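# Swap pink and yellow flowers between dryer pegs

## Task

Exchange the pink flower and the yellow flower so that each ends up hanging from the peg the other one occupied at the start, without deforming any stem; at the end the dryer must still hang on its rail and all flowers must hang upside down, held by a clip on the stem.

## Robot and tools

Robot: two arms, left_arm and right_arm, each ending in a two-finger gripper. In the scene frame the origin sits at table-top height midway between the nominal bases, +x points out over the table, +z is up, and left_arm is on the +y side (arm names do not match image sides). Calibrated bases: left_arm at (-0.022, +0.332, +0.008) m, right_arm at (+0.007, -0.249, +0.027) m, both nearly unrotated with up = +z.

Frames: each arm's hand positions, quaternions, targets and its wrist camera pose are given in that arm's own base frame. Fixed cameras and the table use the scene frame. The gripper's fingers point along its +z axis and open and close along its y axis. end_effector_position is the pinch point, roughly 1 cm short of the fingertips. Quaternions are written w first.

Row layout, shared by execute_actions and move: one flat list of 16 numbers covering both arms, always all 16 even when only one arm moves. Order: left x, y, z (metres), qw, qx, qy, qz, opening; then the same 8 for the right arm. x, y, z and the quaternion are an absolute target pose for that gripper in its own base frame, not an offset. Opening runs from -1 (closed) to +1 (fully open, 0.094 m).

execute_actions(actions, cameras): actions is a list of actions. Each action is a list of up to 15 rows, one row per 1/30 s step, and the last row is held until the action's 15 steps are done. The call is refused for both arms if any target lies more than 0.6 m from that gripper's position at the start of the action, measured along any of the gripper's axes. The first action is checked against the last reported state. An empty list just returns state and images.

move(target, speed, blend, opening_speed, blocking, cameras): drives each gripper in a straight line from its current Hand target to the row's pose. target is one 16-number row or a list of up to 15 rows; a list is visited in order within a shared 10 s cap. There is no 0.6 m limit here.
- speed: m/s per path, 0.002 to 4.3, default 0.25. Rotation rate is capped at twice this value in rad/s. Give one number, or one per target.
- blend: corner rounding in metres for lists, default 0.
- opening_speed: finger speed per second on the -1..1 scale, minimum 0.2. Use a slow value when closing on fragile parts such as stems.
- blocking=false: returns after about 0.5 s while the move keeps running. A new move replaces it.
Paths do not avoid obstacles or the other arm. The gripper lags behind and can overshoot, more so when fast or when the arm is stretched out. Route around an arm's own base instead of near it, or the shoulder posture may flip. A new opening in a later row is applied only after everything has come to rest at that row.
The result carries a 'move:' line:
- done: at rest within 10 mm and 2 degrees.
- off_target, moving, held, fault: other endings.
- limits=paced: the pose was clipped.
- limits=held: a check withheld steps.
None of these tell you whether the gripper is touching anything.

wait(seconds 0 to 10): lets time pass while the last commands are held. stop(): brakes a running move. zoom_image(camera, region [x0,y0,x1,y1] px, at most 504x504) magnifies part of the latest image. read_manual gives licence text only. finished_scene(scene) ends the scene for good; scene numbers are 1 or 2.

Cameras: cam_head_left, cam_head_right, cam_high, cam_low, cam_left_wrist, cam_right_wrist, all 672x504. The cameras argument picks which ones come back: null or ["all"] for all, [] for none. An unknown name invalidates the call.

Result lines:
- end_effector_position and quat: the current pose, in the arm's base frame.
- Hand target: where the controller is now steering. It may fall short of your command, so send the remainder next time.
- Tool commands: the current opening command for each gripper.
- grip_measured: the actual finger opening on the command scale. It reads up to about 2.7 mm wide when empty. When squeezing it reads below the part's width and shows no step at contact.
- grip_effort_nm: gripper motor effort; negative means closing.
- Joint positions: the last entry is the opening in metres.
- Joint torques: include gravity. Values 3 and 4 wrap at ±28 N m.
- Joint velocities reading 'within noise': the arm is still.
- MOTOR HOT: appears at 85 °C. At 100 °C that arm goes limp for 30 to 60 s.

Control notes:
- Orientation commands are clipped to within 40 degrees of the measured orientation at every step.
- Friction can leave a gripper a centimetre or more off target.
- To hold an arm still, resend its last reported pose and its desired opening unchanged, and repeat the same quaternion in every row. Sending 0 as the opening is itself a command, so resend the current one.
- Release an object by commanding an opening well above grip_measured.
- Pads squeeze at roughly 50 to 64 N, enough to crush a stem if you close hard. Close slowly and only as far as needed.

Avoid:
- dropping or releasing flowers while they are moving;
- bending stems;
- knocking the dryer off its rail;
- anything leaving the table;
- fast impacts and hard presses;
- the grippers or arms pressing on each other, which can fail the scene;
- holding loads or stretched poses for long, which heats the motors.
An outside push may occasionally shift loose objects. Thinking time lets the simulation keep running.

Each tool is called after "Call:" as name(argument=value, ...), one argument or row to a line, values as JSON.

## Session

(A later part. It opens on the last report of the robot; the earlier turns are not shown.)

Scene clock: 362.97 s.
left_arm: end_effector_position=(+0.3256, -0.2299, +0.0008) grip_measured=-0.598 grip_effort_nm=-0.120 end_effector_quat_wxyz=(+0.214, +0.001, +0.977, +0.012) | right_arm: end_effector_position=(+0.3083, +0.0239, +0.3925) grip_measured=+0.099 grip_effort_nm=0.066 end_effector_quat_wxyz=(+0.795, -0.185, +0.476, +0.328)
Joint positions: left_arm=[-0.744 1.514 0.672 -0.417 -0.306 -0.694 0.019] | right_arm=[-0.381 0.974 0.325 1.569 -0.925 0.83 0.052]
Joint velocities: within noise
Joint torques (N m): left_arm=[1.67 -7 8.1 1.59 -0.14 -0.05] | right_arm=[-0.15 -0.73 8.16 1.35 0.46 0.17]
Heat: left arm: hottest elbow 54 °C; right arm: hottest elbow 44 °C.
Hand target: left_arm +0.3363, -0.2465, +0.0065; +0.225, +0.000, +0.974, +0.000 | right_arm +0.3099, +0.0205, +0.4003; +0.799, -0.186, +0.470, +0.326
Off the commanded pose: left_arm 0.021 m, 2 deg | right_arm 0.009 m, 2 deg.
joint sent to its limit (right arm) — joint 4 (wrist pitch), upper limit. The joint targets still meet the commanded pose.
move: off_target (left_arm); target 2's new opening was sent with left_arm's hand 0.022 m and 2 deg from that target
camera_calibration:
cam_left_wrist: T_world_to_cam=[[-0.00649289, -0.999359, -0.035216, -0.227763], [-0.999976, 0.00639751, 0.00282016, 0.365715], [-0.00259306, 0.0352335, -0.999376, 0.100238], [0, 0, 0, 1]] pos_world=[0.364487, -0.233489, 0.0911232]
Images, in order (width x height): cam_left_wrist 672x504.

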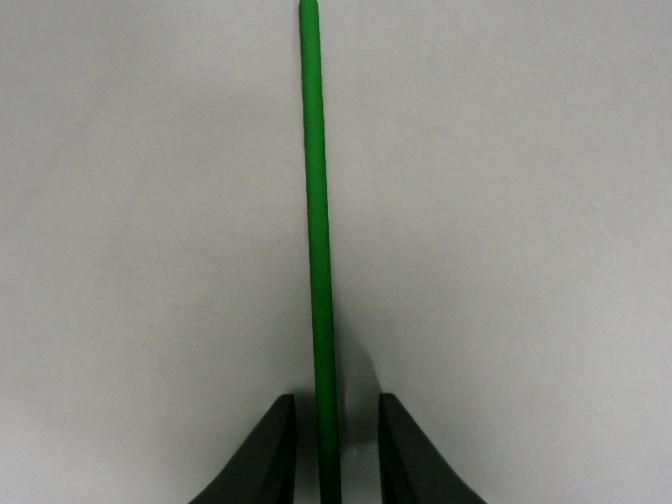

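Call:
move(
  target=[0.337,-0.247,0.004,0.225,0,0.9744,0,-1.0,0.31,0.02,0.40,0.8001,-0.1913,0.4619,0.3314,0.1],
  speed=0.04,
  opening_speed=0.3,
  cameras=["cam_left_wrist"],
)

Scene clock: 366.17 s.
left_arm: end_effector_position=(+0.3261, -0.2328, +0.0006) grip_measured=-0.954 grip_effort_nm=-1.023 end_effector_quat_wxyz=(+0.217, +0.002, +0.976, +0.009) | right_arm: end_effector_position=(+0.3083, +0.0239, +0.3925) grip_measured=+0.099 grip_effort_nm=0.066 end_effector_quat_wxyz=(+0.795, -0.185, +0.476, +0.328)
Joint positions: left_arm=[-0.748 1.517 0.672 -0.407 -0.305 -0.694 0.002] | right_arm=[-0.381 0.974 0.325 1.569 -0.925 0.83 0.052]
Joint velocities: within noise
Joint torques (N m): left_arm=[2.02 -6.89 7.99 1.47 -0.15 -0.04] | right_arm=[-0.21 -0.56 8.18 1.36 0.47 0.18]
Heat: left arm: hottest elbow 54 °C; right arm: hottest elbow 44 °C.
Hand target: left_arm +0.3364, -0.2467, +0.0044; +0.225, +0.000, +0.974, +0.000 | right_arm +0.3099, +0.0205, +0.4003; +0.799, -0.186, +0.470, +0.326
Off the commanded pose: left_arm 0.018 m, 1 deg | right_arm 0.009 m, 2 deg.
joint sent to its limit (right arm) — joint 4 (wrist pitch), upper limit. The joint targets still meet the commanded pose.
move: off_target (left_arm)
camera_calibration:
cam_left_wrist: T_world_to_cam=[[-0.0102661, -0.999515, -0.0294044, -0.22944], [-0.999942, 0.0103566, -0.00292691, 0.367163], [0.00323002, 0.0293726, -0.999563, 0.0968384], [0, 0, 0, 1]] pos_world=[0.364473, -0.235975, 0.0911243]
Images, in order (width x height): cam_left_wrist 672x504.

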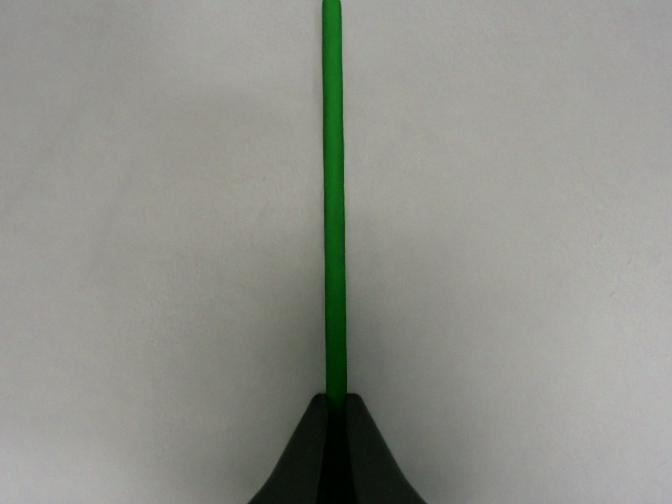

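Call:
move(
  target=[
    [0.325,-0.245,0.14,0.225,0,0.9744,0,-1.0,0.31,0.02,0.40,0.8001,-0.1913,0.4619,0.3314,0.1],
    [0.33,-0.25,0.22,0.4226,0,0.9063,0,-1.0,0.34,0.05,0.42,0.8001,-0.1913,0.4619,0.3314,0.1],
    [0.33,-0.25,0.26,0.6428,0,0.766,0,-1.0,0.409,0.121,0.441,0.8001,-0.1913,0.4619,0.3314,0.1],
    [0.33,-0.25,0.28,0.8434,0,0.5373,0,-1.0,0.409,0.121,0.441,0.8001,-0.1913,0.4619,0.3314,0.1],
  ],
  speed=[0.08,0.15,0.15,0.15],
  blend=[0.02,0.02,0.02,0],
  cameras=["cam_right_wrist","cam_low"],
)

Call:
move(
  target=[0.35,-0.27,0.285,0.8177,0.1749,0.444,-0.3221,-1.0,0.409,0.121,0.441,0.8001,-0.1913,0.4619,0.3314,0.1],
  speed=0.15,
  cameras=["cam_left_wrist","cam_right_wrist","cam_high"],
)

Scene clock: 379.70 s.
left_arm: end_effector_position=(+0.3281, -0.2545, +0.2794) grip_measured=-0.956 grip_effort_nm=-1.067 end_effector_quat_wxyz=(+0.814, +0.021, +0.581, -0.016) | right_arm: end_effector_position=(+0.4008, +0.1164, +0.4193) grip_measured=+0.099 grip_effort_nm=0.071 end_effector_quat_wxyz=(+0.791, -0.181, +0.478, +0.337)
Joint positions: left_arm=[-0.976 1.429 0.397 1.546 -0.852 0.419 0.002] | right_arm=[0.042 1.096 0.531 1.19 -0.62 0.439 0.052]
Joint velocities: within noise
Joint torques (N m): left_arm=[3.49 -5.77 4.74 2.35 0.39 0.16] | right_arm=[1.32 -3.9 11.49 1.1 0.31 -0.11]
Heat: left arm: hottest elbow 54 °C; right arm: hottest elbow 45 °C.
Hand target: left_arm +0.3302, -0.2499, +0.2806; +0.816, +0.017, +0.577, -0.011 | right_arm +0.4077, +0.1206, +0.4404; +0.800, -0.191, +0.462, +0.332
Off the commanded pose: left_arm 0.005 m, 7 deg | right_arm 0.024 m, 3 deg.
joint sent to its limit (left arm) — joint 4 (wrist pitch), upper limit. The joint targets are off in orientation, not in position.
move: off_target (left_arm, right_arm)
camera_calibration:
cam_right_wrist: T_world_to_cam=[[0.7063, -0.707441, -0.0258362, -0.191039], [0.0307384, 0.0671099, -0.997272, 0.439212], [0.707244, 0.70358, 0.0691453, -0.30744], [0, 0, 0, 1]] pos_world=[0.338866, 0.0516844, 0.454336]
Images, in order (width x height): cam_low 672x504, cam_right_wrist 672x504.

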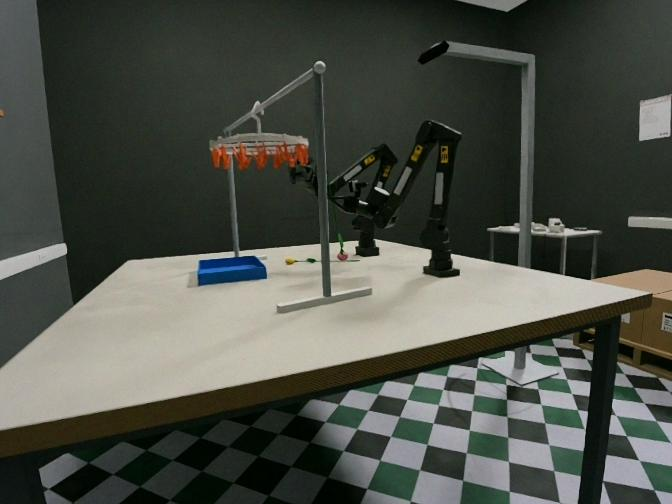

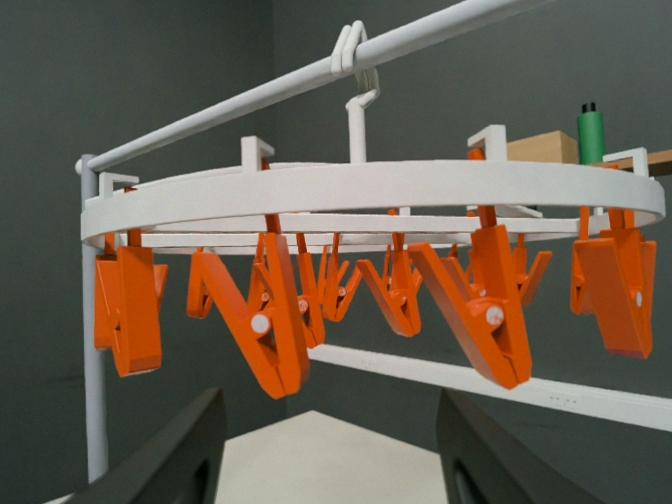

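Scene clock: 382.93 s.
left_arm: end_effector_position=(+0.3432, -0.2709, +0.2778) grip_measured=-0.956 grip_effort_nm=-1.067 end_effector_quat_wxyz=(+0.786, +0.197, +0.499, -0.308) | right_arm: end_effector_position=(+0.4008, +0.1164, +0.4193) grip_measured=+0.099 grip_effort_nm=0.071 end_effector_quat_wxyz=(+0.791, -0.181, +0.478, +0.337)
Joint positions: left_arm=[-0.621 1.45 0.345 1.546 0.117 -0.052 0.002] | right_arm=[0.042 1.096 0.531 1.19 -0.62 0.439 0.052]
Joint velocities: within noise
Joint torques (N m): left_arm=[3.43 -5.25 6.02 2.59 0.12 -0.07] | right_arm=[1.26 -3.66 11.47 1.07 0.32 -0.11]
Heat: left arm: hottest elbow 54 °C; right arm: hottest elbow 46 °C.
Hand target: left_arm +0.3498, -0.2700, +0.2855; +0.793, +0.190, +0.489, -0.310 | right_arm +0.4077, +0.1206, +0.4405; +0.800, -0.191, +0.462, +0.332
Off the commanded pose: left_arm 0.010 m, 8 deg | right_arm 0.024 m, 3 deg.
joint sent to its limit (left arm) — joint 4 (wrist pitch), upper limit. The joint targets are off in orientation, not in position.
move: off_target (left_arm, right_arm)
camera_calibration:
cam_left_wrist: T_world_to_cam=[[-0.673361, -0.739203, -0.0127617, 0.0343472], [0.0114363, 0.00684488, -0.999911, 0.314326], [0.739225, -0.673447, 0.00384468, -0.346783], [0, 0, 0, 1]] pos_world=[0.275884, -0.210302, 0.31607]
cam_right_wrist: T_world_to_cam=[[0.7063, -0.707441, -0.0258362, -0.191039], [0.0307384, 0.0671099, -0.997272, 0.439212], [0.707244, 0.70358, 0.0691453, -0.30744], [0, 0, 0, 1]] pos_world=[0.338866, 0.0516844, 0.454336]
Images, in order (width x height): cam_high 672x504, cam_left_wrist 672x504, cam_right_wrist 672x504.

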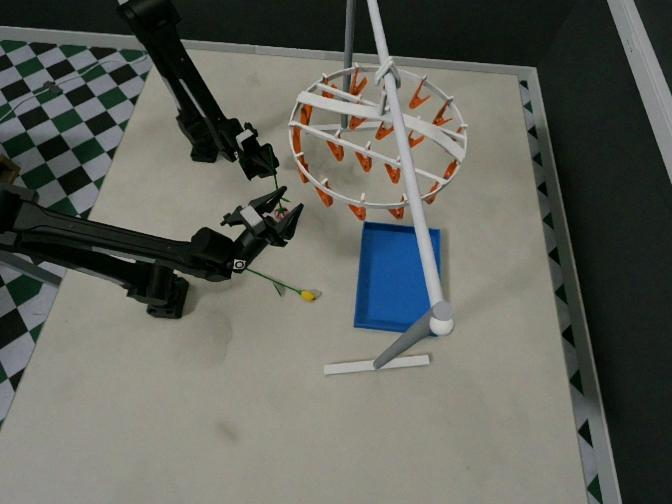

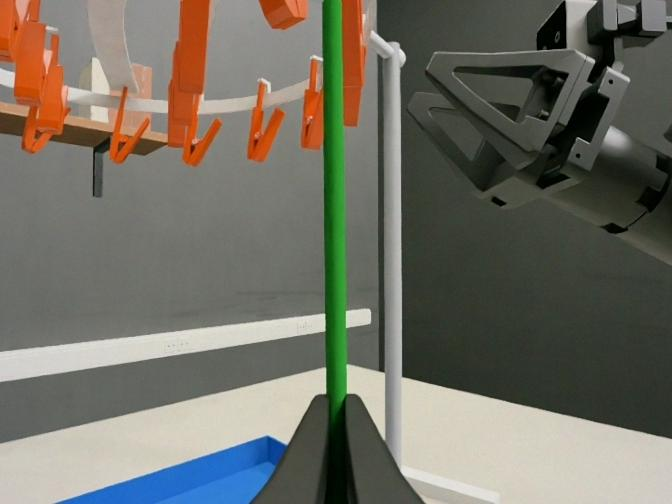

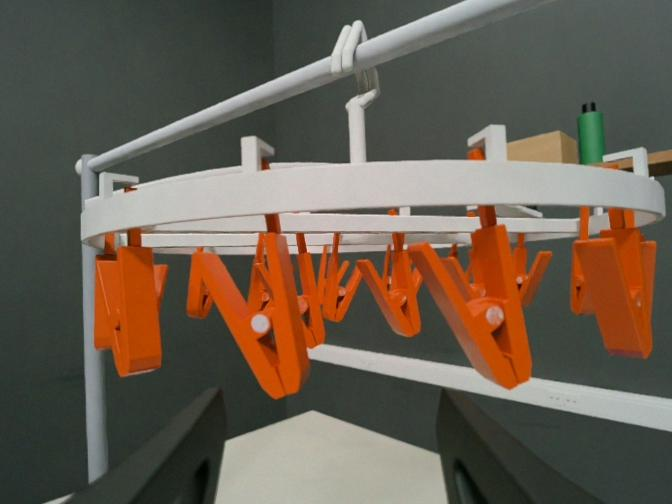

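Call:
zoom_image(
  camera="cam_high",
  region=[260, 40, 500, 240],
)

Scaled by 2.100 from the camera's 672x504 image, which has a finer 960x720 frame.

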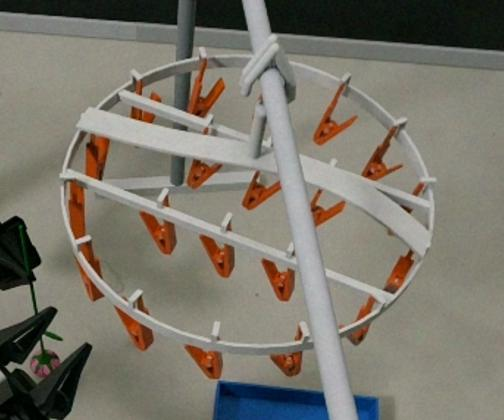

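Call:
zoom_image(
  camera="cam_high",
  region=[275, 55, 375, 225],
)

Call:
zoom_image(
  camera="cam_left_wrist",
  region=[0, 0, 420, 230],
)

Scaled by 2.965 from the camera's 672x504 image, which has a finer 960x720 frame.

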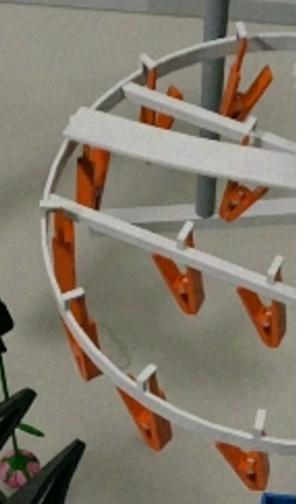

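Scaled by 1.200 from the camera's 672x504 image, which has a finer 960x720 frame.

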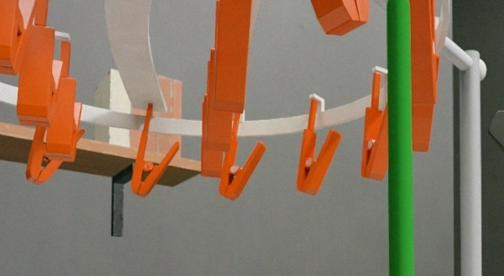

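Call:
move(
  target=[0.35,-0.27,0.285,0.8177,0.1749,0.444,-0.3221,-1.0,0.385,0.140,0.445,0.8001,-0.1913,0.4619,0.3314,0.1],
  speed=0.08,
  cameras=["cam_right_wrist"],
)

Scene clock: 422.27 s.
left_arm: end_effector_position=(+0.3432, -0.2710, +0.2778) grip_measured=-0.956 grip_effort_nm=-1.067 end_effector_quat_wxyz=(+0.785, +0.197, +0.499, -0.309) | right_arm: end_effector_position=(+0.3862, +0.1363, +0.4349) grip_measured=+0.099 grip_effort_nm=0.071 end_effector_quat_wxyz=(+0.795, -0.184, +0.471, +0.335)
Joint positions: left_arm=[-0.621 1.45 0.345 1.546 0.118 -0.054 0.002] | right_arm=[0.115 1.027 0.531 1.111 -0.562 0.387 0.052]
Joint velocities: within noise
Joint torques (N m): left_arm=[3.43 -5.25 6 2.59 0.1 -0.06] | right_arm=[1.49 -4.72 9.11 1.09 0.29 -0.1]
Heat: left arm: hottest elbow 50 °C; right arm: hottest elbow 51 °C.
Hand target: left_arm +0.3498, -0.2700, +0.2856; +0.793, +0.190, +0.489, -0.311 | right_arm +0.3848, +0.1399, +0.4448; +0.800, -0.191, +0.462, +0.332
Off the commanded pose: left_arm 0.010 m, 8 deg | right_arm 0.011 m, 2 deg.
joint sent to its limit (left arm) — joint 4 (wrist pitch), upper limit. The joint targets are off in orientation, not in position.
move: off_target (left_arm, right_arm)
camera_calibration:
cam_right_wrist: T_world_to_cam=[[0.707421, -0.706683, -0.0124288, -0.17262], [0.0495219, 0.0670998, -0.996517, 0.446291], [0.705055, 0.704341, 0.082464, -0.317345], [0, 0, 0, 1]] pos_world=[0.323759, 0.0715857, 0.46876]
Images, in order (width x height): cam_right_wrist 672x504.

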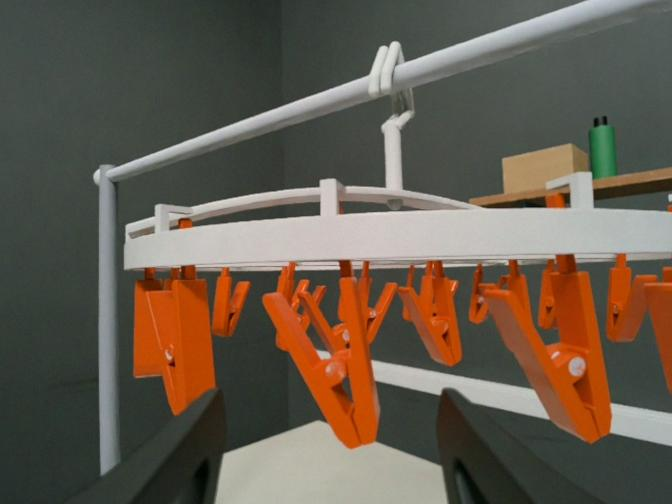

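Call:
move(
  target=[0.35,-0.27,0.285,0.8177,0.1749,0.444,-0.3221,-1.0,0.413,0.1655,0.466,0.8001,-0.1913,0.4619,0.3314,0.1],
  speed=0.06,
  cameras=["cam_right_wrist"],
)

Scene clock: 432.87 s.
left_arm: end_effector_position=(+0.3432, -0.2710, +0.2778) grip_measured=-0.956 grip_effort_nm=-1.067 end_effector_quat_wxyz=(+0.785, +0.197, +0.499, -0.309) | right_arm: end_effector_position=(+0.4061, +0.1597, +0.4418) grip_measured=+0.099 grip_effort_nm=0.081 end_effector_quat_wxyz=(+0.790, -0.182, +0.480, +0.336)
Joint positions: left_arm=[-0.621 1.45 0.345 1.546 0.118 -0.054 0.002] | right_arm=[0.184 1.071 0.595 1.047 -0.506 0.341 0.052]
Joint velocities: within noise
Joint torques (N m): left_arm=[3.43 -5.25 6.02 2.59 0.1 -0.05] | right_arm=[1.32 -4.07 12.12 1.1 0.26 -0.11]
Heat: left arm: hottest elbow 49 °C; right arm: hottest elbow 50 °C.
Hand target: left_arm +0.3498, -0.2700, +0.2856; +0.793, +0.190, +0.489, -0.310 | right_arm +0.4115, +0.1649, +0.4656; +0.800, -0.191, +0.462, +0.332
Off the commanded pose: left_arm 0.010 m, 8 deg | right_arm 0.026 m, 3 deg.
joint sent to its limit (left arm) — joint 4 (wrist pitch), upper limit. The joint targets are off in orientation, not in position.
move: off_target (left_arm, right_arm)
camera_calibration:
cam_right_wrist: T_world_to_cam=[[0.706718, -0.707097, -0.0237387, -0.164664], [0.0291096, 0.0625859, -0.997615, 0.460119], [0.706897, 0.704341, 0.0648139, -0.341336], [0, 0, 0, 1]] pos_world=[0.344266, 0.0951867, 0.477236]
Images, in order (width x height): cam_right_wrist 672x504.

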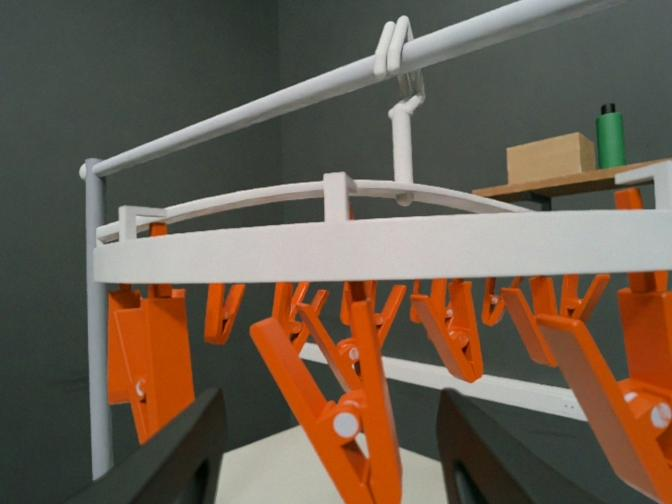

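Call:
move(
  target=[
    [0.35,-0.27,0.285,0.8177,0.1749,0.444,-0.3221,-1.0,0.429,0.1815,0.4745,0.8001,-0.1913,0.4619,0.3314,0.1],
  ],
  speed=0.05,
  cameras=["cam_right_wrist","cam_left_wrist"],
)

Scene clock: 437.67 s.
left_arm: end_effector_position=(+0.3432, -0.2710, +0.2778) grip_measured=-0.956 grip_effort_nm=-1.062 end_effector_quat_wxyz=(+0.785, +0.197, +0.499, -0.309) | right_arm: end_effector_position=(+0.4222, +0.1751, +0.4501) grip_measured=+0.099 grip_effort_nm=0.066 end_effector_quat_wxyz=(+0.790, -0.183, +0.480, +0.336)
Joint positions: left_arm=[-0.621 1.45 0.345 1.546 0.118 -0.054 0.002] | right_arm=[0.222 1.115 0.652 1.024 -0.474 0.316 0.052]
Joint velocities: within noise
Joint torques (N m): left_arm=[3.43 -5.25 6.02 2.59 0.1 -0.05] | right_arm=[1.32 -4.95 12.18 1.18 0.25 -0.13]
Heat: left arm: hottest elbow 49 °C; right arm: hottest elbow 51 °C.
Hand target: left_arm +0.3498, -0.2700, +0.2856; +0.793, +0.190, +0.489, -0.311 | right_arm +0.4275, +0.1809, +0.4738; +0.800, -0.191, +0.462, +0.332
Off the commanded pose: left_arm 0.010 m, 8 deg | right_arm 0.026 m, 3 deg.
joint sent to its limit (left arm) — joint 4 (wrist pitch), upper limit. The joint targets are off in orientation, not in position.
move: off_target (left_arm, right_arm)
camera_calibration:
cam_left_wrist: T_world_to_cam=[[-0.674279, -0.738392, -0.0112241, 0.034286], [0.0104008, 0.00570195, -0.99993, 0.314379], [0.738404, -0.674348, 0.00383516, -0.346742], [0, 0, 0, 1]] pos_world=[0.275884, -0.210301, 0.316071]
cam_right_wrist: T_world_to_cam=[[0.706573, -0.707281, -0.0225457, -0.16546], [0.0294589, 0.0612323, -0.997689, 0.467127], [0.707027, 0.704275, 0.0641008, -0.363802], [0, 0, 0, 1]] pos_world=[0.360366, 0.110587, 0.485637]
Images, in order (width x height): cam_left_wrist 672x504, cam_right_wrist 672x504.

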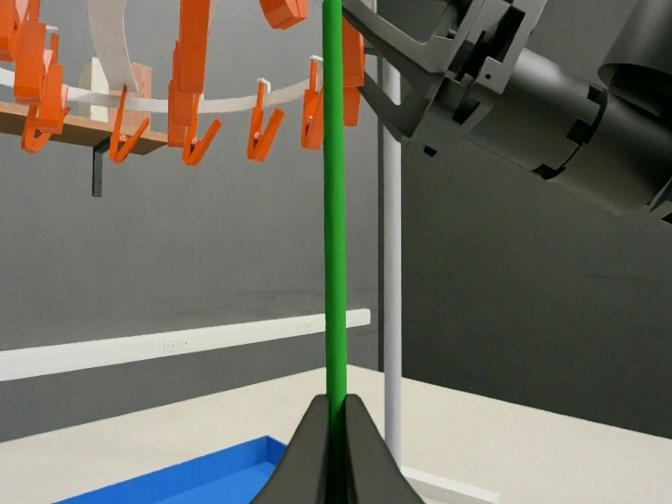

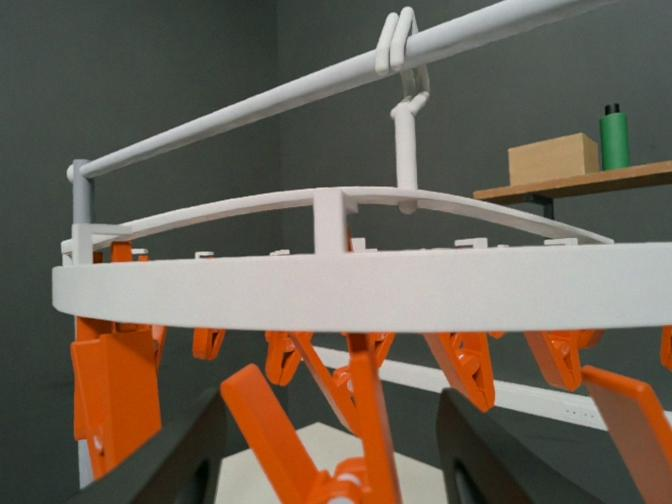

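Call:
move(
  target=[
    [0.35,-0.27,0.285,0.8177,0.1749,0.444,-0.3221,-1.0,0.429,0.1815,0.4745,0.8001,-0.1913,0.4619,0.3314,-0.75],
  ],
  speed=0.05,
  opening_speed=0.3,
  cameras=["cam_right_wrist","cam_left_wrist"],
)

Scene clock: 446.17 s.
left_arm: end_effector_position=(+0.3432, -0.2710, +0.2778) grip_measured=-0.956 grip_effort_nm=-1.067 end_effector_quat_wxyz=(+0.785, +0.197, +0.499, -0.309) | right_arm: end_effector_position=(+0.4224, +0.1753, +0.4500) grip_measured=-0.572 grip_effort_nm=-1.033 end_effector_quat_wxyz=(+0.790, -0.183, +0.480, +0.335)
Joint positions: left_arm=[-0.621 1.45 0.345 1.546 0.118 -0.054 0.002] | right_arm=[0.222 1.116 0.652 1.023 -0.474 0.315 0.02]
Joint velocities: within noise
Joint torques (N m): left_arm=[3.49 -5.3 6 2.61 0.1 -0.05] | right_arm=[1.38 -5.01 12.18 1.17 0.23 -0.11]
Heat: left arm: hottest elbow 48 °C; right arm: hottest elbow 51 °C.
Hand target: left_arm +0.3498, -0.2700, +0.2856; +0.793, +0.190, +0.489, -0.310 | right_arm +0.4275, +0.1809, +0.4739; +0.800, -0.191, +0.462, +0.332
Off the commanded pose: left_arm 0.010 m, 8 deg | right_arm 0.026 m, 3 deg.
joint sent to its limit (left arm) — joint 4 (wrist pitch), upper limit. The joint targets are off in orientation, not in position.
move: off_target (left_arm, right_arm)
camera_calibration:
cam_left_wrist: T_world_to_cam=[[-0.674279, -0.738392, -0.0112241, 0.034286], [0.0104008, 0.00570195, -0.99993, 0.314379], [0.738404, -0.674348, 0.00383516, -0.346742], [0, 0, 0, 1]] pos_world=[0.275884, -0.210301, 0.316071]
cam_right_wrist: T_world_to_cam=[[0.706251, -0.707615, -0.0221467, -0.16543], [0.0293403, 0.0605107, -0.997736, 0.467258], [0.707353, 0.704002, 0.0634974, -0.363808], [0, 0, 0, 1]] pos_world=[0.360466, 0.110787, 0.485637]
Images, in order (width x height): cam_left_wrist 672x504, cam_right_wrist 672x504.

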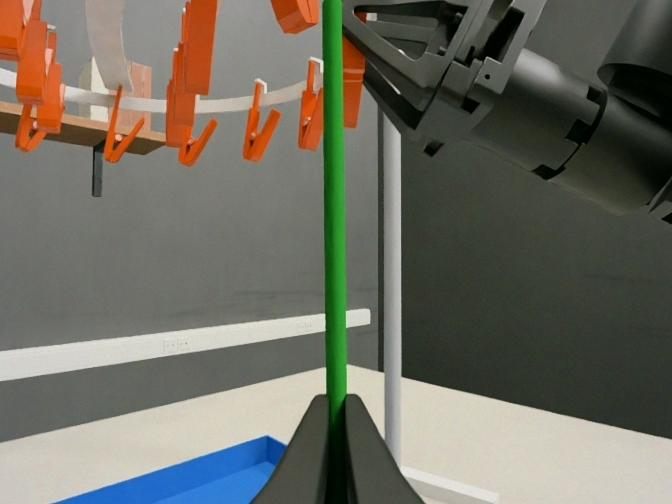

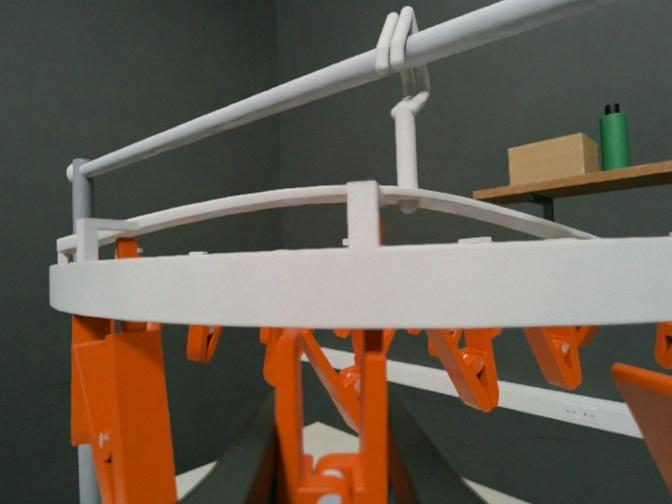

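Call:
move(
  target=[
    [0.39,-0.31,0.295,0.8177,0.1749,0.444,-0.3221,-1.0,0.429,0.1815,0.4745,0.8001,-0.1913,0.4619,0.3314,-0.75],
    [0.425,-0.345,0.310,0.8177,0.1749,0.444,-0.3221,-1.0,0.429,0.1815,0.4745,0.8001,-0.1913,0.4619,0.3314,-0.75],
  ],
  speed=0.06,
  blend=[0.02,0],
  cameras=["cam_right_wrist","cam_left_wrist"],
)

Scene clock: 453.13 s.
left_arm: end_effector_position=(+0.4215, -0.3349, +0.2959) grip_measured=-0.956 grip_effort_nm=-1.067 end_effector_quat_wxyz=(+0.805, +0.180, +0.469, -0.315) | right_arm: end_effector_position=(+0.4225, +0.1753, +0.4499) grip_measured=-0.572 grip_effort_nm=-1.038 end_effector_quat_wxyz=(+0.790, -0.183, +0.480, +0.335)
Joint positions: left_arm=[-0.644 1.67 0.645 1.546 0.082 -0.054 0.002] | right_arm=[0.222 1.116 0.652 1.023 -0.474 0.315 0.02]
Joint velocities: within noise
Joint torques (N m): left_arm=[1.67 -8.64 7.86 2.48 -0.1 0.09] | right_arm=[1.38 -5.07 12.22 1.21 0.24 -0.12]
Heat: left arm: hottest elbow 48 °C; right arm: hottest elbow 51 °C.
Hand target: left_arm +0.4243, -0.3445, +0.3100; +0.815, +0.176, +0.448, -0.321 | right_arm +0.4275, +0.1809, +0.4738; +0.800, -0.191, +0.462, +0.332
Off the commanded pose: left_arm 0.018 m, 3 deg | right_arm 0.026 m, 3 deg.
joint sent to its limit (left arm) — joint 4 (wrist pitch), upper limit. The joint targets still meet the commanded pose.
move: off_target (left_arm, right_arm)
camera_calibration:
cam_left_wrist: T_world_to_cam=[[-0.667802, -0.744333, -0.00300804, 0.0329774], [0.0647703, -0.0540838, -0.996434, 0.28814], [0.741516, -0.665615, 0.084328, -0.469941], [0, 0, 0, 1]] pos_world=[0.351829, -0.27267, 0.326841]
cam_right_wrist: T_world_to_cam=[[0.706252, -0.707607, -0.0223597, -0.165403], [0.0289801, 0.0604526, -0.99775, 0.467189], [0.707367, 0.704015, 0.0632013, -0.36387], [0, 0, 0, 1]] pos_world=[0.360666, 0.110887, 0.485437]
Images, in order (width x height): cam_left_wrist 672x504, cam_right_wrist 672x504.

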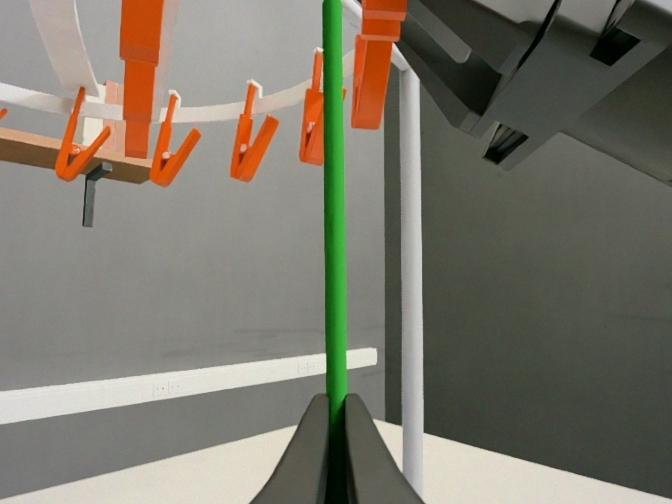

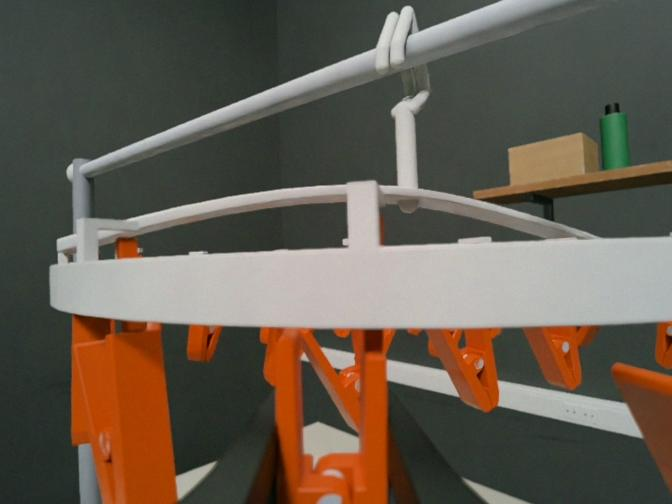

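Call:
zoom_image(
  camera="cam_left_wrist",
  region=[260, 0, 480, 165],
)

Scaled by 2.291 from the camera's 672x504 image, which has a finer 960x720 frame.

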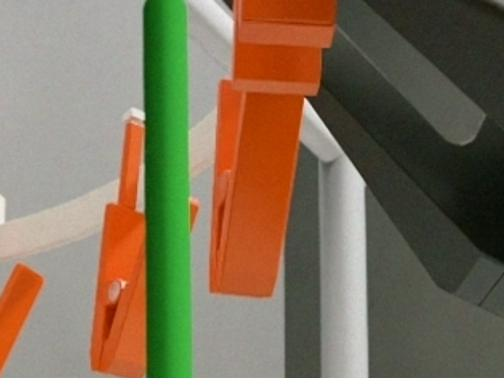

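Call:
zoom_image(
  camera="cam_left_wrist",
  region=[310, 0, 430, 60],
)

Scaled by 4.200 from the camera's 672x504 image, which has a finer 960x720 frame.

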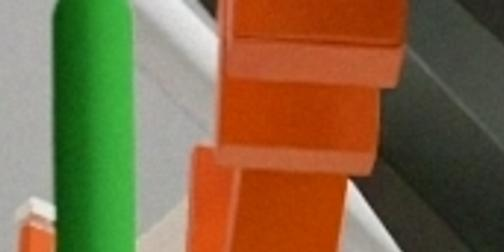

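Call:
move(
  target=[
    [0.413,-0.358,0.312,0.8177,0.1749,0.444,-0.3221,-1.0,0.429,0.1815,0.4745,0.8001,-0.1913,0.4619,0.3314,-0.75],
    [0.440,-0.382,0.316,0.8177,0.1749,0.444,-0.3221,-1.0,0.429,0.1815,0.4745,0.8001,-0.1913,0.4619,0.3314,-0.75],
  ],
  speed=0.05,
  cameras=["cam_right_wrist","cam_left_wrist"],
)

Call:
zoom_image(
  camera="cam_left_wrist",
  region=[290, 0, 410, 60],
)

Scene clock: 464.87 s.
left_arm: end_effector_position=(+0.4340, -0.3697, +0.3073) grip_measured=-0.956 grip_effort_nm=-1.062 end_effector_quat_wxyz=(+0.813, +0.174, +0.454, -0.321) | right_arm: end_effector_position=(+0.4225, +0.1753, +0.4499) grip_measured=-0.572 grip_effort_nm=-1.033 end_effector_quat_wxyz=(+0.790, -0.183, +0.480, +0.335)
Joint positions: left_arm=[-0.692 1.726 0.749 1.533 0.043 -0.036 0.002] | right_arm=[0.222 1.116 0.652 1.023 -0.474 0.315 0.02]
Joint velocities: within noise
Joint torques (N m): left_arm=[1.85 -9.76 8.25 1.26 -0.08 0.17] | right_arm=[1.38 -5.07 12.16 1.18 0.23 -0.11]
Heat: left arm: hottest elbow 51 °C; right arm: hottest elbow 52 °C.
Hand target: left_arm +0.4393, -0.3815, +0.3161; +0.818, +0.175, +0.444, -0.322 | right_arm +0.4275, +0.1809, +0.4738; +0.800, -0.191, +0.462, +0.332
Off the commanded pose: left_arm 0.016 m, 1 deg | right_arm 0.026 m, 3 deg.
move: off_target (left_arm, right_arm)
camera_calibration:
cam_left_wrist: T_world_to_cam=[[-0.671073, -0.74139, -0.00115262, 0.0174074], [0.0907448, -0.0805949, -0.992608, 0.274594], [0.735817, -0.666217, 0.121362, -0.512482], [0, 0, 0, 1]] pos_world=[0.363857, -0.306388, 0.334781]
cam_right_wrist: T_world_to_cam=[[0.706252, -0.707607, -0.0223597, -0.165403], [0.0289801, 0.0604526, -0.99775, 0.467189], [0.707367, 0.704015, 0.0632013, -0.36387], [0, 0, 0, 1]] pos_world=[0.360666, 0.110887, 0.485437]
Images, in order (width x height): cam_left_wrist 672x504, cam_right_wrist 672x504.

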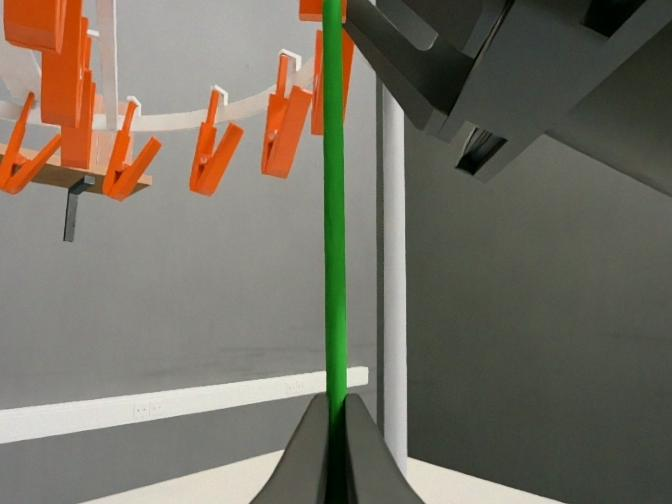

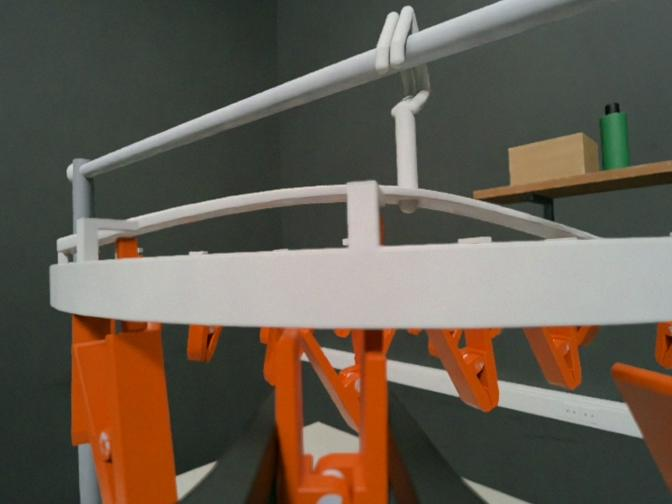

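Scaled by 4.200 from the camera's 672x504 image, which has a finer 960x720 frame.

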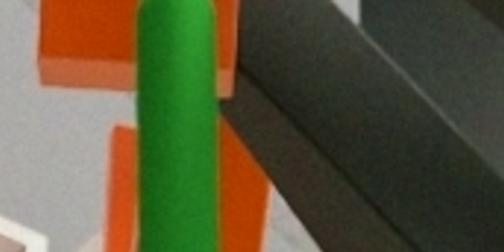

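Call:
move(
  target=[
    [0.456,-0.394,0.318,0.8177,0.1749,0.444,-0.3221,-1.0,0.429,0.1815,0.4745,0.8001,-0.1913,0.4619,0.3314,-0.75],
  ],
  speed=0.04,
  cameras=["cam_left_wrist"],
)

Call:
zoom_image(
  camera="cam_left_wrist",
  region=[280, 0, 400, 60],
)

Scene clock: 474.13 s.
left_arm: end_effector_position=(+0.4493, -0.3824, +0.3090) grip_measured=-0.956 grip_effort_nm=-1.067 end_effector_quat_wxyz=(+0.813, +0.174, +0.454, -0.321) | right_arm: end_effector_position=(+0.4225, +0.1753, +0.4499) grip_measured=-0.572 grip_effort_nm=-1.038 end_effector_quat_wxyz=(+0.790, -0.183, +0.480, +0.335)
Joint positions: left_arm=[-0.692 1.757 0.807 1.506 0.043 -0.036 0.002] | right_arm=[0.222 1.116 0.652 1.023 -0.474 0.315 0.02]
Joint velocities: within noise
Joint torques (N m): left_arm=[1.96 -10.34 8.47 1.29 0 0.14] | right_arm=[1.38 -5.07 12.18 1.22 0.25 -0.11]
Heat: left arm: hottest elbow 50 °C; right arm: hottest elbow 52 °C.
Hand target: left_arm +0.4553, -0.3934, +0.3181; +0.818, +0.175, +0.444, -0.322 | right_arm +0.4275, +0.1809, +0.4738; +0.800, -0.191, +0.462, +0.332
Off the commanded pose: left_arm 0.016 m, 1 deg | right_arm 0.026 m, 3 deg.
move: off_target (left_arm, right_arm)
camera_calibration:
cam_left_wrist: T_world_to_cam=[[-0.670951, -0.741501, -0.00138372, 0.0182571], [0.0903151, -0.0798696, -0.992705, 0.274298], [0.735981, -0.666181, 0.120557, -0.532187], [0, 0, 0, 1]] pos_world=[0.379156, -0.319087, 0.336482]
Images, in order (width x height): cam_left_wrist 672x504.

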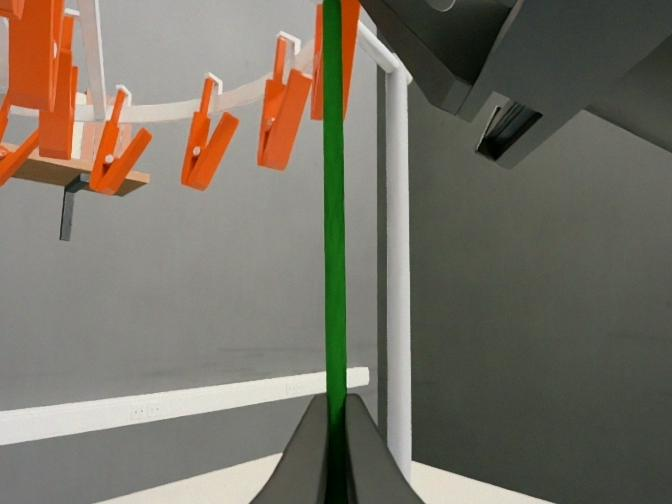

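Scaled by 4.200 from the camera's 672x504 image, which has a finer 960x720 frame.

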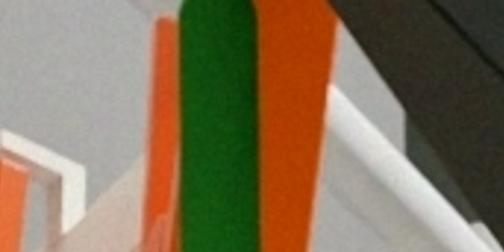

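Call:
move(
  target=[
    [0.4595,-0.3945,0.324,0.8177,0.1749,0.444,-0.3221,-1.0,0.429,0.1815,0.4745,0.8001,-0.1913,0.4619,0.3314,-0.75],
  ],
  speed=0.03,
  cameras=["cam_left_wrist"],
)

Call:
zoom_image(
  camera="cam_left_wrist",
  region=[280, 0, 400, 60],
)

Scene clock: 482.80 s.
left_arm: end_effector_position=(+0.4529, -0.3853, +0.3094) grip_measured=-0.956 grip_effort_nm=-1.067 end_effector_quat_wxyz=(+0.811, +0.176, +0.458, -0.320) | right_arm: end_effector_position=(+0.4225, +0.1753, +0.4499) grip_measured=-0.572 grip_effort_nm=-1.033 end_effector_quat_wxyz=(+0.790, -0.183, +0.480, +0.335)
Joint positions: left_arm=[-0.692 1.757 0.818 1.486 0.043 -0.036 0.002] | right_arm=[0.222 1.116 0.652 1.023 -0.474 0.315 0.02]
Joint velocities: within noise
Joint torques (N m): left_arm=[2.26 -11.16 8.64 1.28 0.12 0.12] | right_arm=[1.26 -5.25 12.19 1.18 0.23 -0.12]
Heat: left arm: hottest elbow 52 °C; right arm: hottest elbow 52 °C.
Hand target: left_arm +0.4587, -0.3938, +0.3240; +0.818, +0.175, +0.444, -0.322 | right_arm +0.4275, +0.1809, +0.4739; +0.800, -0.191, +0.462, +0.332
Off the commanded pose: left_arm 0.018 m, 2 deg | right_arm 0.026 m, 3 deg.
move: off_target (left_arm, right_arm)
camera_calibration:
cam_left_wrist: T_world_to_cam=[[-0.670934, -0.741517, -0.000980466, 0.0183615], [0.0832927, -0.0740503, -0.99377, 0.279938], [0.736825, -0.666835, 0.111446, -0.534654], [0, 0, 0, 1]] pos_world=[0.382949, -0.322181, 0.337797]
Images, in order (width x height): cam_left_wrist 672x504.

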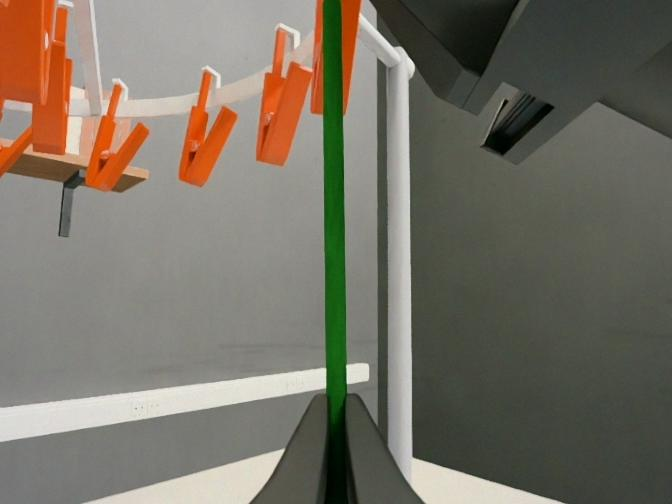

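Scaled by 4.200 from the camera's 672x504 image, which has a finer 960x720 frame.

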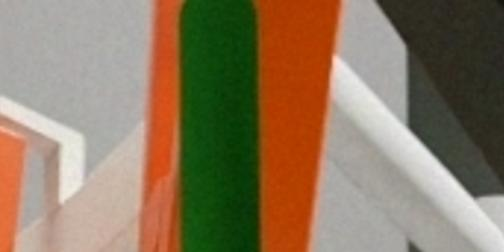

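Call:
move(
  target=[
    [0.4595,-0.3945,0.333,0.8177,0.1749,0.444,-0.3221,-1.0,0.429,0.1815,0.4745,0.8001,-0.1913,0.4619,0.3314,-0.75],
  ],
  speed=0.03,
  cameras=["cam_left_wrist"],
)

Call:
zoom_image(
  camera="cam_left_wrist",
  region=[280, 0, 400, 60],
)

Scene clock: 486.10 s.
left_arm: end_effector_position=(+0.4553, -0.3873, +0.3043) grip_measured=-0.956 grip_effort_nm=-1.067 end_effector_quat_wxyz=(+0.805, +0.179, +0.468, -0.318) | right_arm: end_effector_position=(+0.4225, +0.1753, +0.4499) grip_measured=-0.572 grip_effort_nm=-1.038 end_effector_quat_wxyz=(+0.790, -0.183, +0.480, +0.335)
Joint positions: left_arm=[-0.692 1.757 0.819 1.461 0.043 -0.036 0.002] | right_arm=[0.222 1.116 0.652 1.023 -0.474 0.315 0.02]
Joint velocities: within noise
Joint torques (N m): left_arm=[2.26 -12.81 8.81 1.32 0.12 0.12] | right_arm=[1.38 -4.95 12.22 1.18 0.24 -0.12]
Heat: left arm: hottest elbow 52 °C; right arm: hottest elbow 53 °C.
Hand target: left_arm +0.4582, -0.3934, +0.3329; +0.818, +0.175, +0.444, -0.322 | right_arm +0.4275, +0.1809, +0.4739; +0.800, -0.191, +0.462, +0.332
Off the commanded pose: left_arm 0.030 m, 3 deg | right_arm 0.026 m, 3 deg.
move: off_target (left_arm, right_arm)
camera_calibration:
cam_left_wrist: T_world_to_cam=[[-0.670913, -0.741536, 0.0000152969, 0.0181688], [0.0646592, -0.0585216, -0.99619, 0.289709], [0.738712, -0.668356, 0.0872101, -0.531294], [0, 0, 0, 1]] pos_world=[0.38593, -0.324666, 0.334939]
Images, in order (width x height): cam_left_wrist 672x504.

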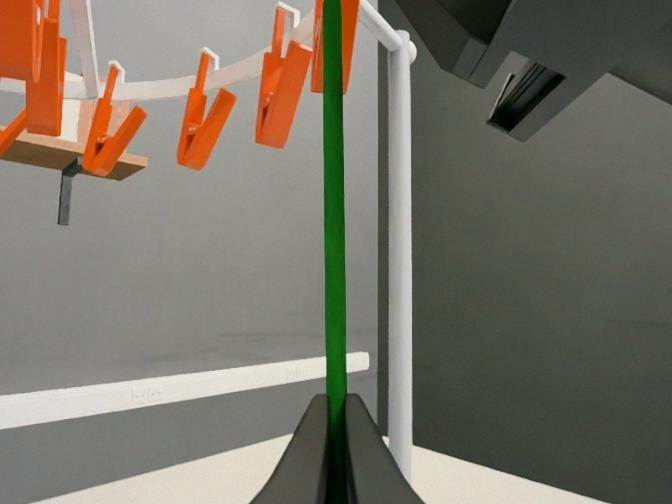

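Scaled by 4.200 from the camera's 672x504 image, which has a finer 960x720 frame.

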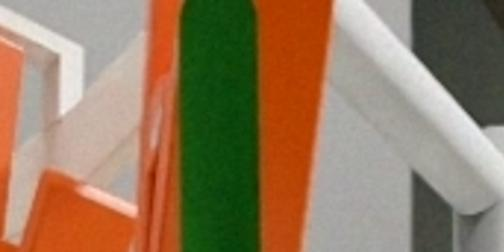

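Call:
move(
  target=[
    [0.4585,-0.394,0.341,0.8177,0.1749,0.444,-0.3221,-1.0,0.429,0.1815,0.4745,0.8001,-0.1913,0.4619,0.3314,-0.75],
  ],
  speed=0.03,
  cameras=["cam_left_wrist"],
)

Call:
zoom_image(
  camera="cam_left_wrist",
  region=[280, 0, 400, 60],
)

Scene clock: 492.93 s.
left_arm: end_effector_position=(+0.4552, -0.3872, +0.3089) grip_measured=-0.956 grip_effort_nm=-1.057 end_effector_quat_wxyz=(+0.804, +0.180, +0.470, -0.318) | right_arm: end_effector_position=(+0.4225, +0.1753, +0.4499) grip_measured=-0.572 grip_effort_nm=-1.028 end_effector_quat_wxyz=(+0.790, -0.183, +0.480, +0.335)
Joint positions: left_arm=[-0.692 1.742 0.819 1.44 0.043 -0.036 0.002] | right_arm=[0.222 1.116 0.652 1.023 -0.474 0.315 0.02]
Joint velocities: within noise
Joint torques (N m): left_arm=[2.32 -13.1 8.95 1.26 0.11 0.12] | right_arm=[1.38 -5.13 12.21 1.17 0.24 -0.12]
Heat: left arm: hottest elbow 53 °C; right arm: hottest elbow 53 °C.
Hand target: left_arm +0.4570, -0.3927, +0.3409; +0.818, +0.175, +0.444, -0.322 | right_arm +0.4275, +0.1809, +0.4739; +0.800, -0.191, +0.462, +0.332
Off the commanded pose: left_arm 0.033 m, 3 deg | right_arm 0.026 m, 3 deg.
move: off_target (left_arm, right_arm)
camera_calibration:
cam_left_wrist: T_world_to_cam=[[-0.670944, -0.741508, 0.000242026, 0.0181129], [0.0605759, -0.0551367, -0.99664, 0.297626], [0.739029, -0.668675, 0.0819112, -0.530159], [0, 0, 0, 1]] pos_world=[0.385927, -0.324663, 0.340048]
Images, in order (width x height): cam_left_wrist 672x504.

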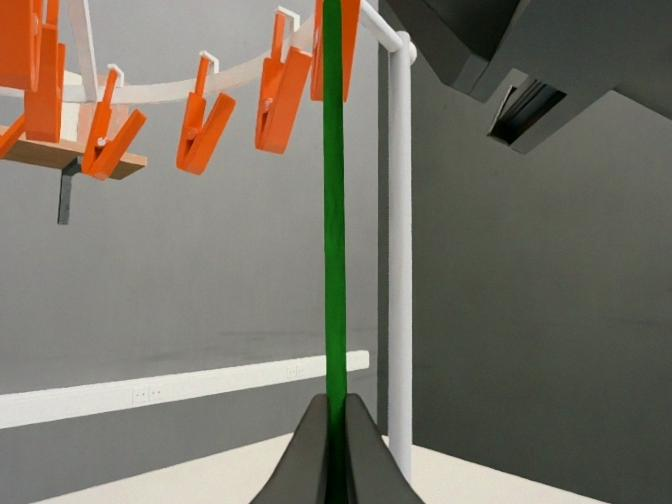

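Scaled by 4.200 from the camera's 672x504 image, which has a finer 960x720 frame.

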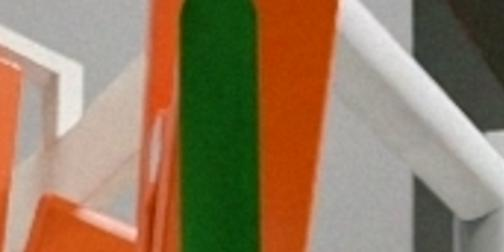

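Call:
move(
  target=[
    [0.444,-0.384,0.332,0.8177,0.1749,0.444,-0.3221,-1.0,0.429,0.1815,0.4745,0.8001,-0.1913,0.4619,0.3314,-0.75],
  ],
  speed=0.03,
  cameras=["cam_left_wrist"],
)

Call:
zoom_image(
  camera="cam_left_wrist",
  region=[280, 0, 400, 60],
)

Scene clock: 498.57 s.
left_arm: end_effector_position=(+0.4531, -0.3855, +0.3155) grip_measured=-0.956 grip_effort_nm=-1.062 end_effector_quat_wxyz=(+0.808, +0.177, +0.462, -0.319) | right_arm: end_effector_position=(+0.4225, +0.1753, +0.4499) grip_measured=-0.572 grip_effort_nm=-1.028 end_effector_quat_wxyz=(+0.790, -0.183, +0.480, +0.335)
Joint positions: left_arm=[-0.692 1.734 0.819 1.451 0.043 -0.036 0.002] | right_arm=[0.222 1.116 0.652 1.023 -0.474 0.315 0.02]
Joint velocities: within noise
Joint torques (N m): left_arm=[2.02 -13.16 5.45 2.56 0 0.14] | right_arm=[1.26 -4.95 12.19 1.21 0.22 -0.11]
Heat: left arm: hottest elbow 53 °C; right arm: hottest elbow 53 °C.
Hand target: left_arm +0.4442, -0.3840, +0.3317; +0.818, +0.175, +0.444, -0.322 | right_arm +0.4275, +0.1809, +0.4739; +0.800, -0.191, +0.462, +0.332
Off the commanded pose: left_arm 0.019 m, 2 deg | right_arm 0.026 m, 3 deg.
move: off_target (left_arm, right_arm)
camera_calibration:
cam_left_wrist: T_world_to_cam=[[-0.670974, -0.741481, -0.000558223, 0.0182884], [0.074615, -0.0667709, -0.994974, 0.293034], [0.737717, -0.667644, 0.100127, -0.53277], [0, 0, 0, 1]] pos_world=[0.38344, -0.322574, 0.344916]
Images, in order (width x height): cam_left_wrist 672x504.

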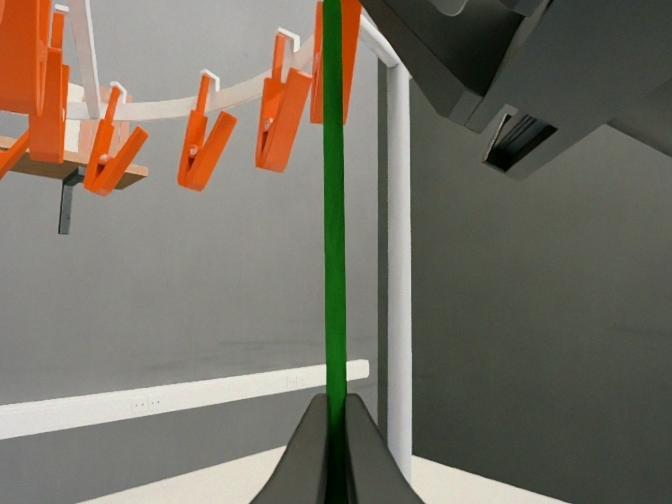

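Scaled by 4.200 from the camera's 672x504 image, which has a finer 960x720 frame.

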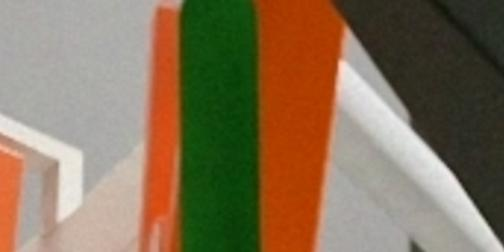

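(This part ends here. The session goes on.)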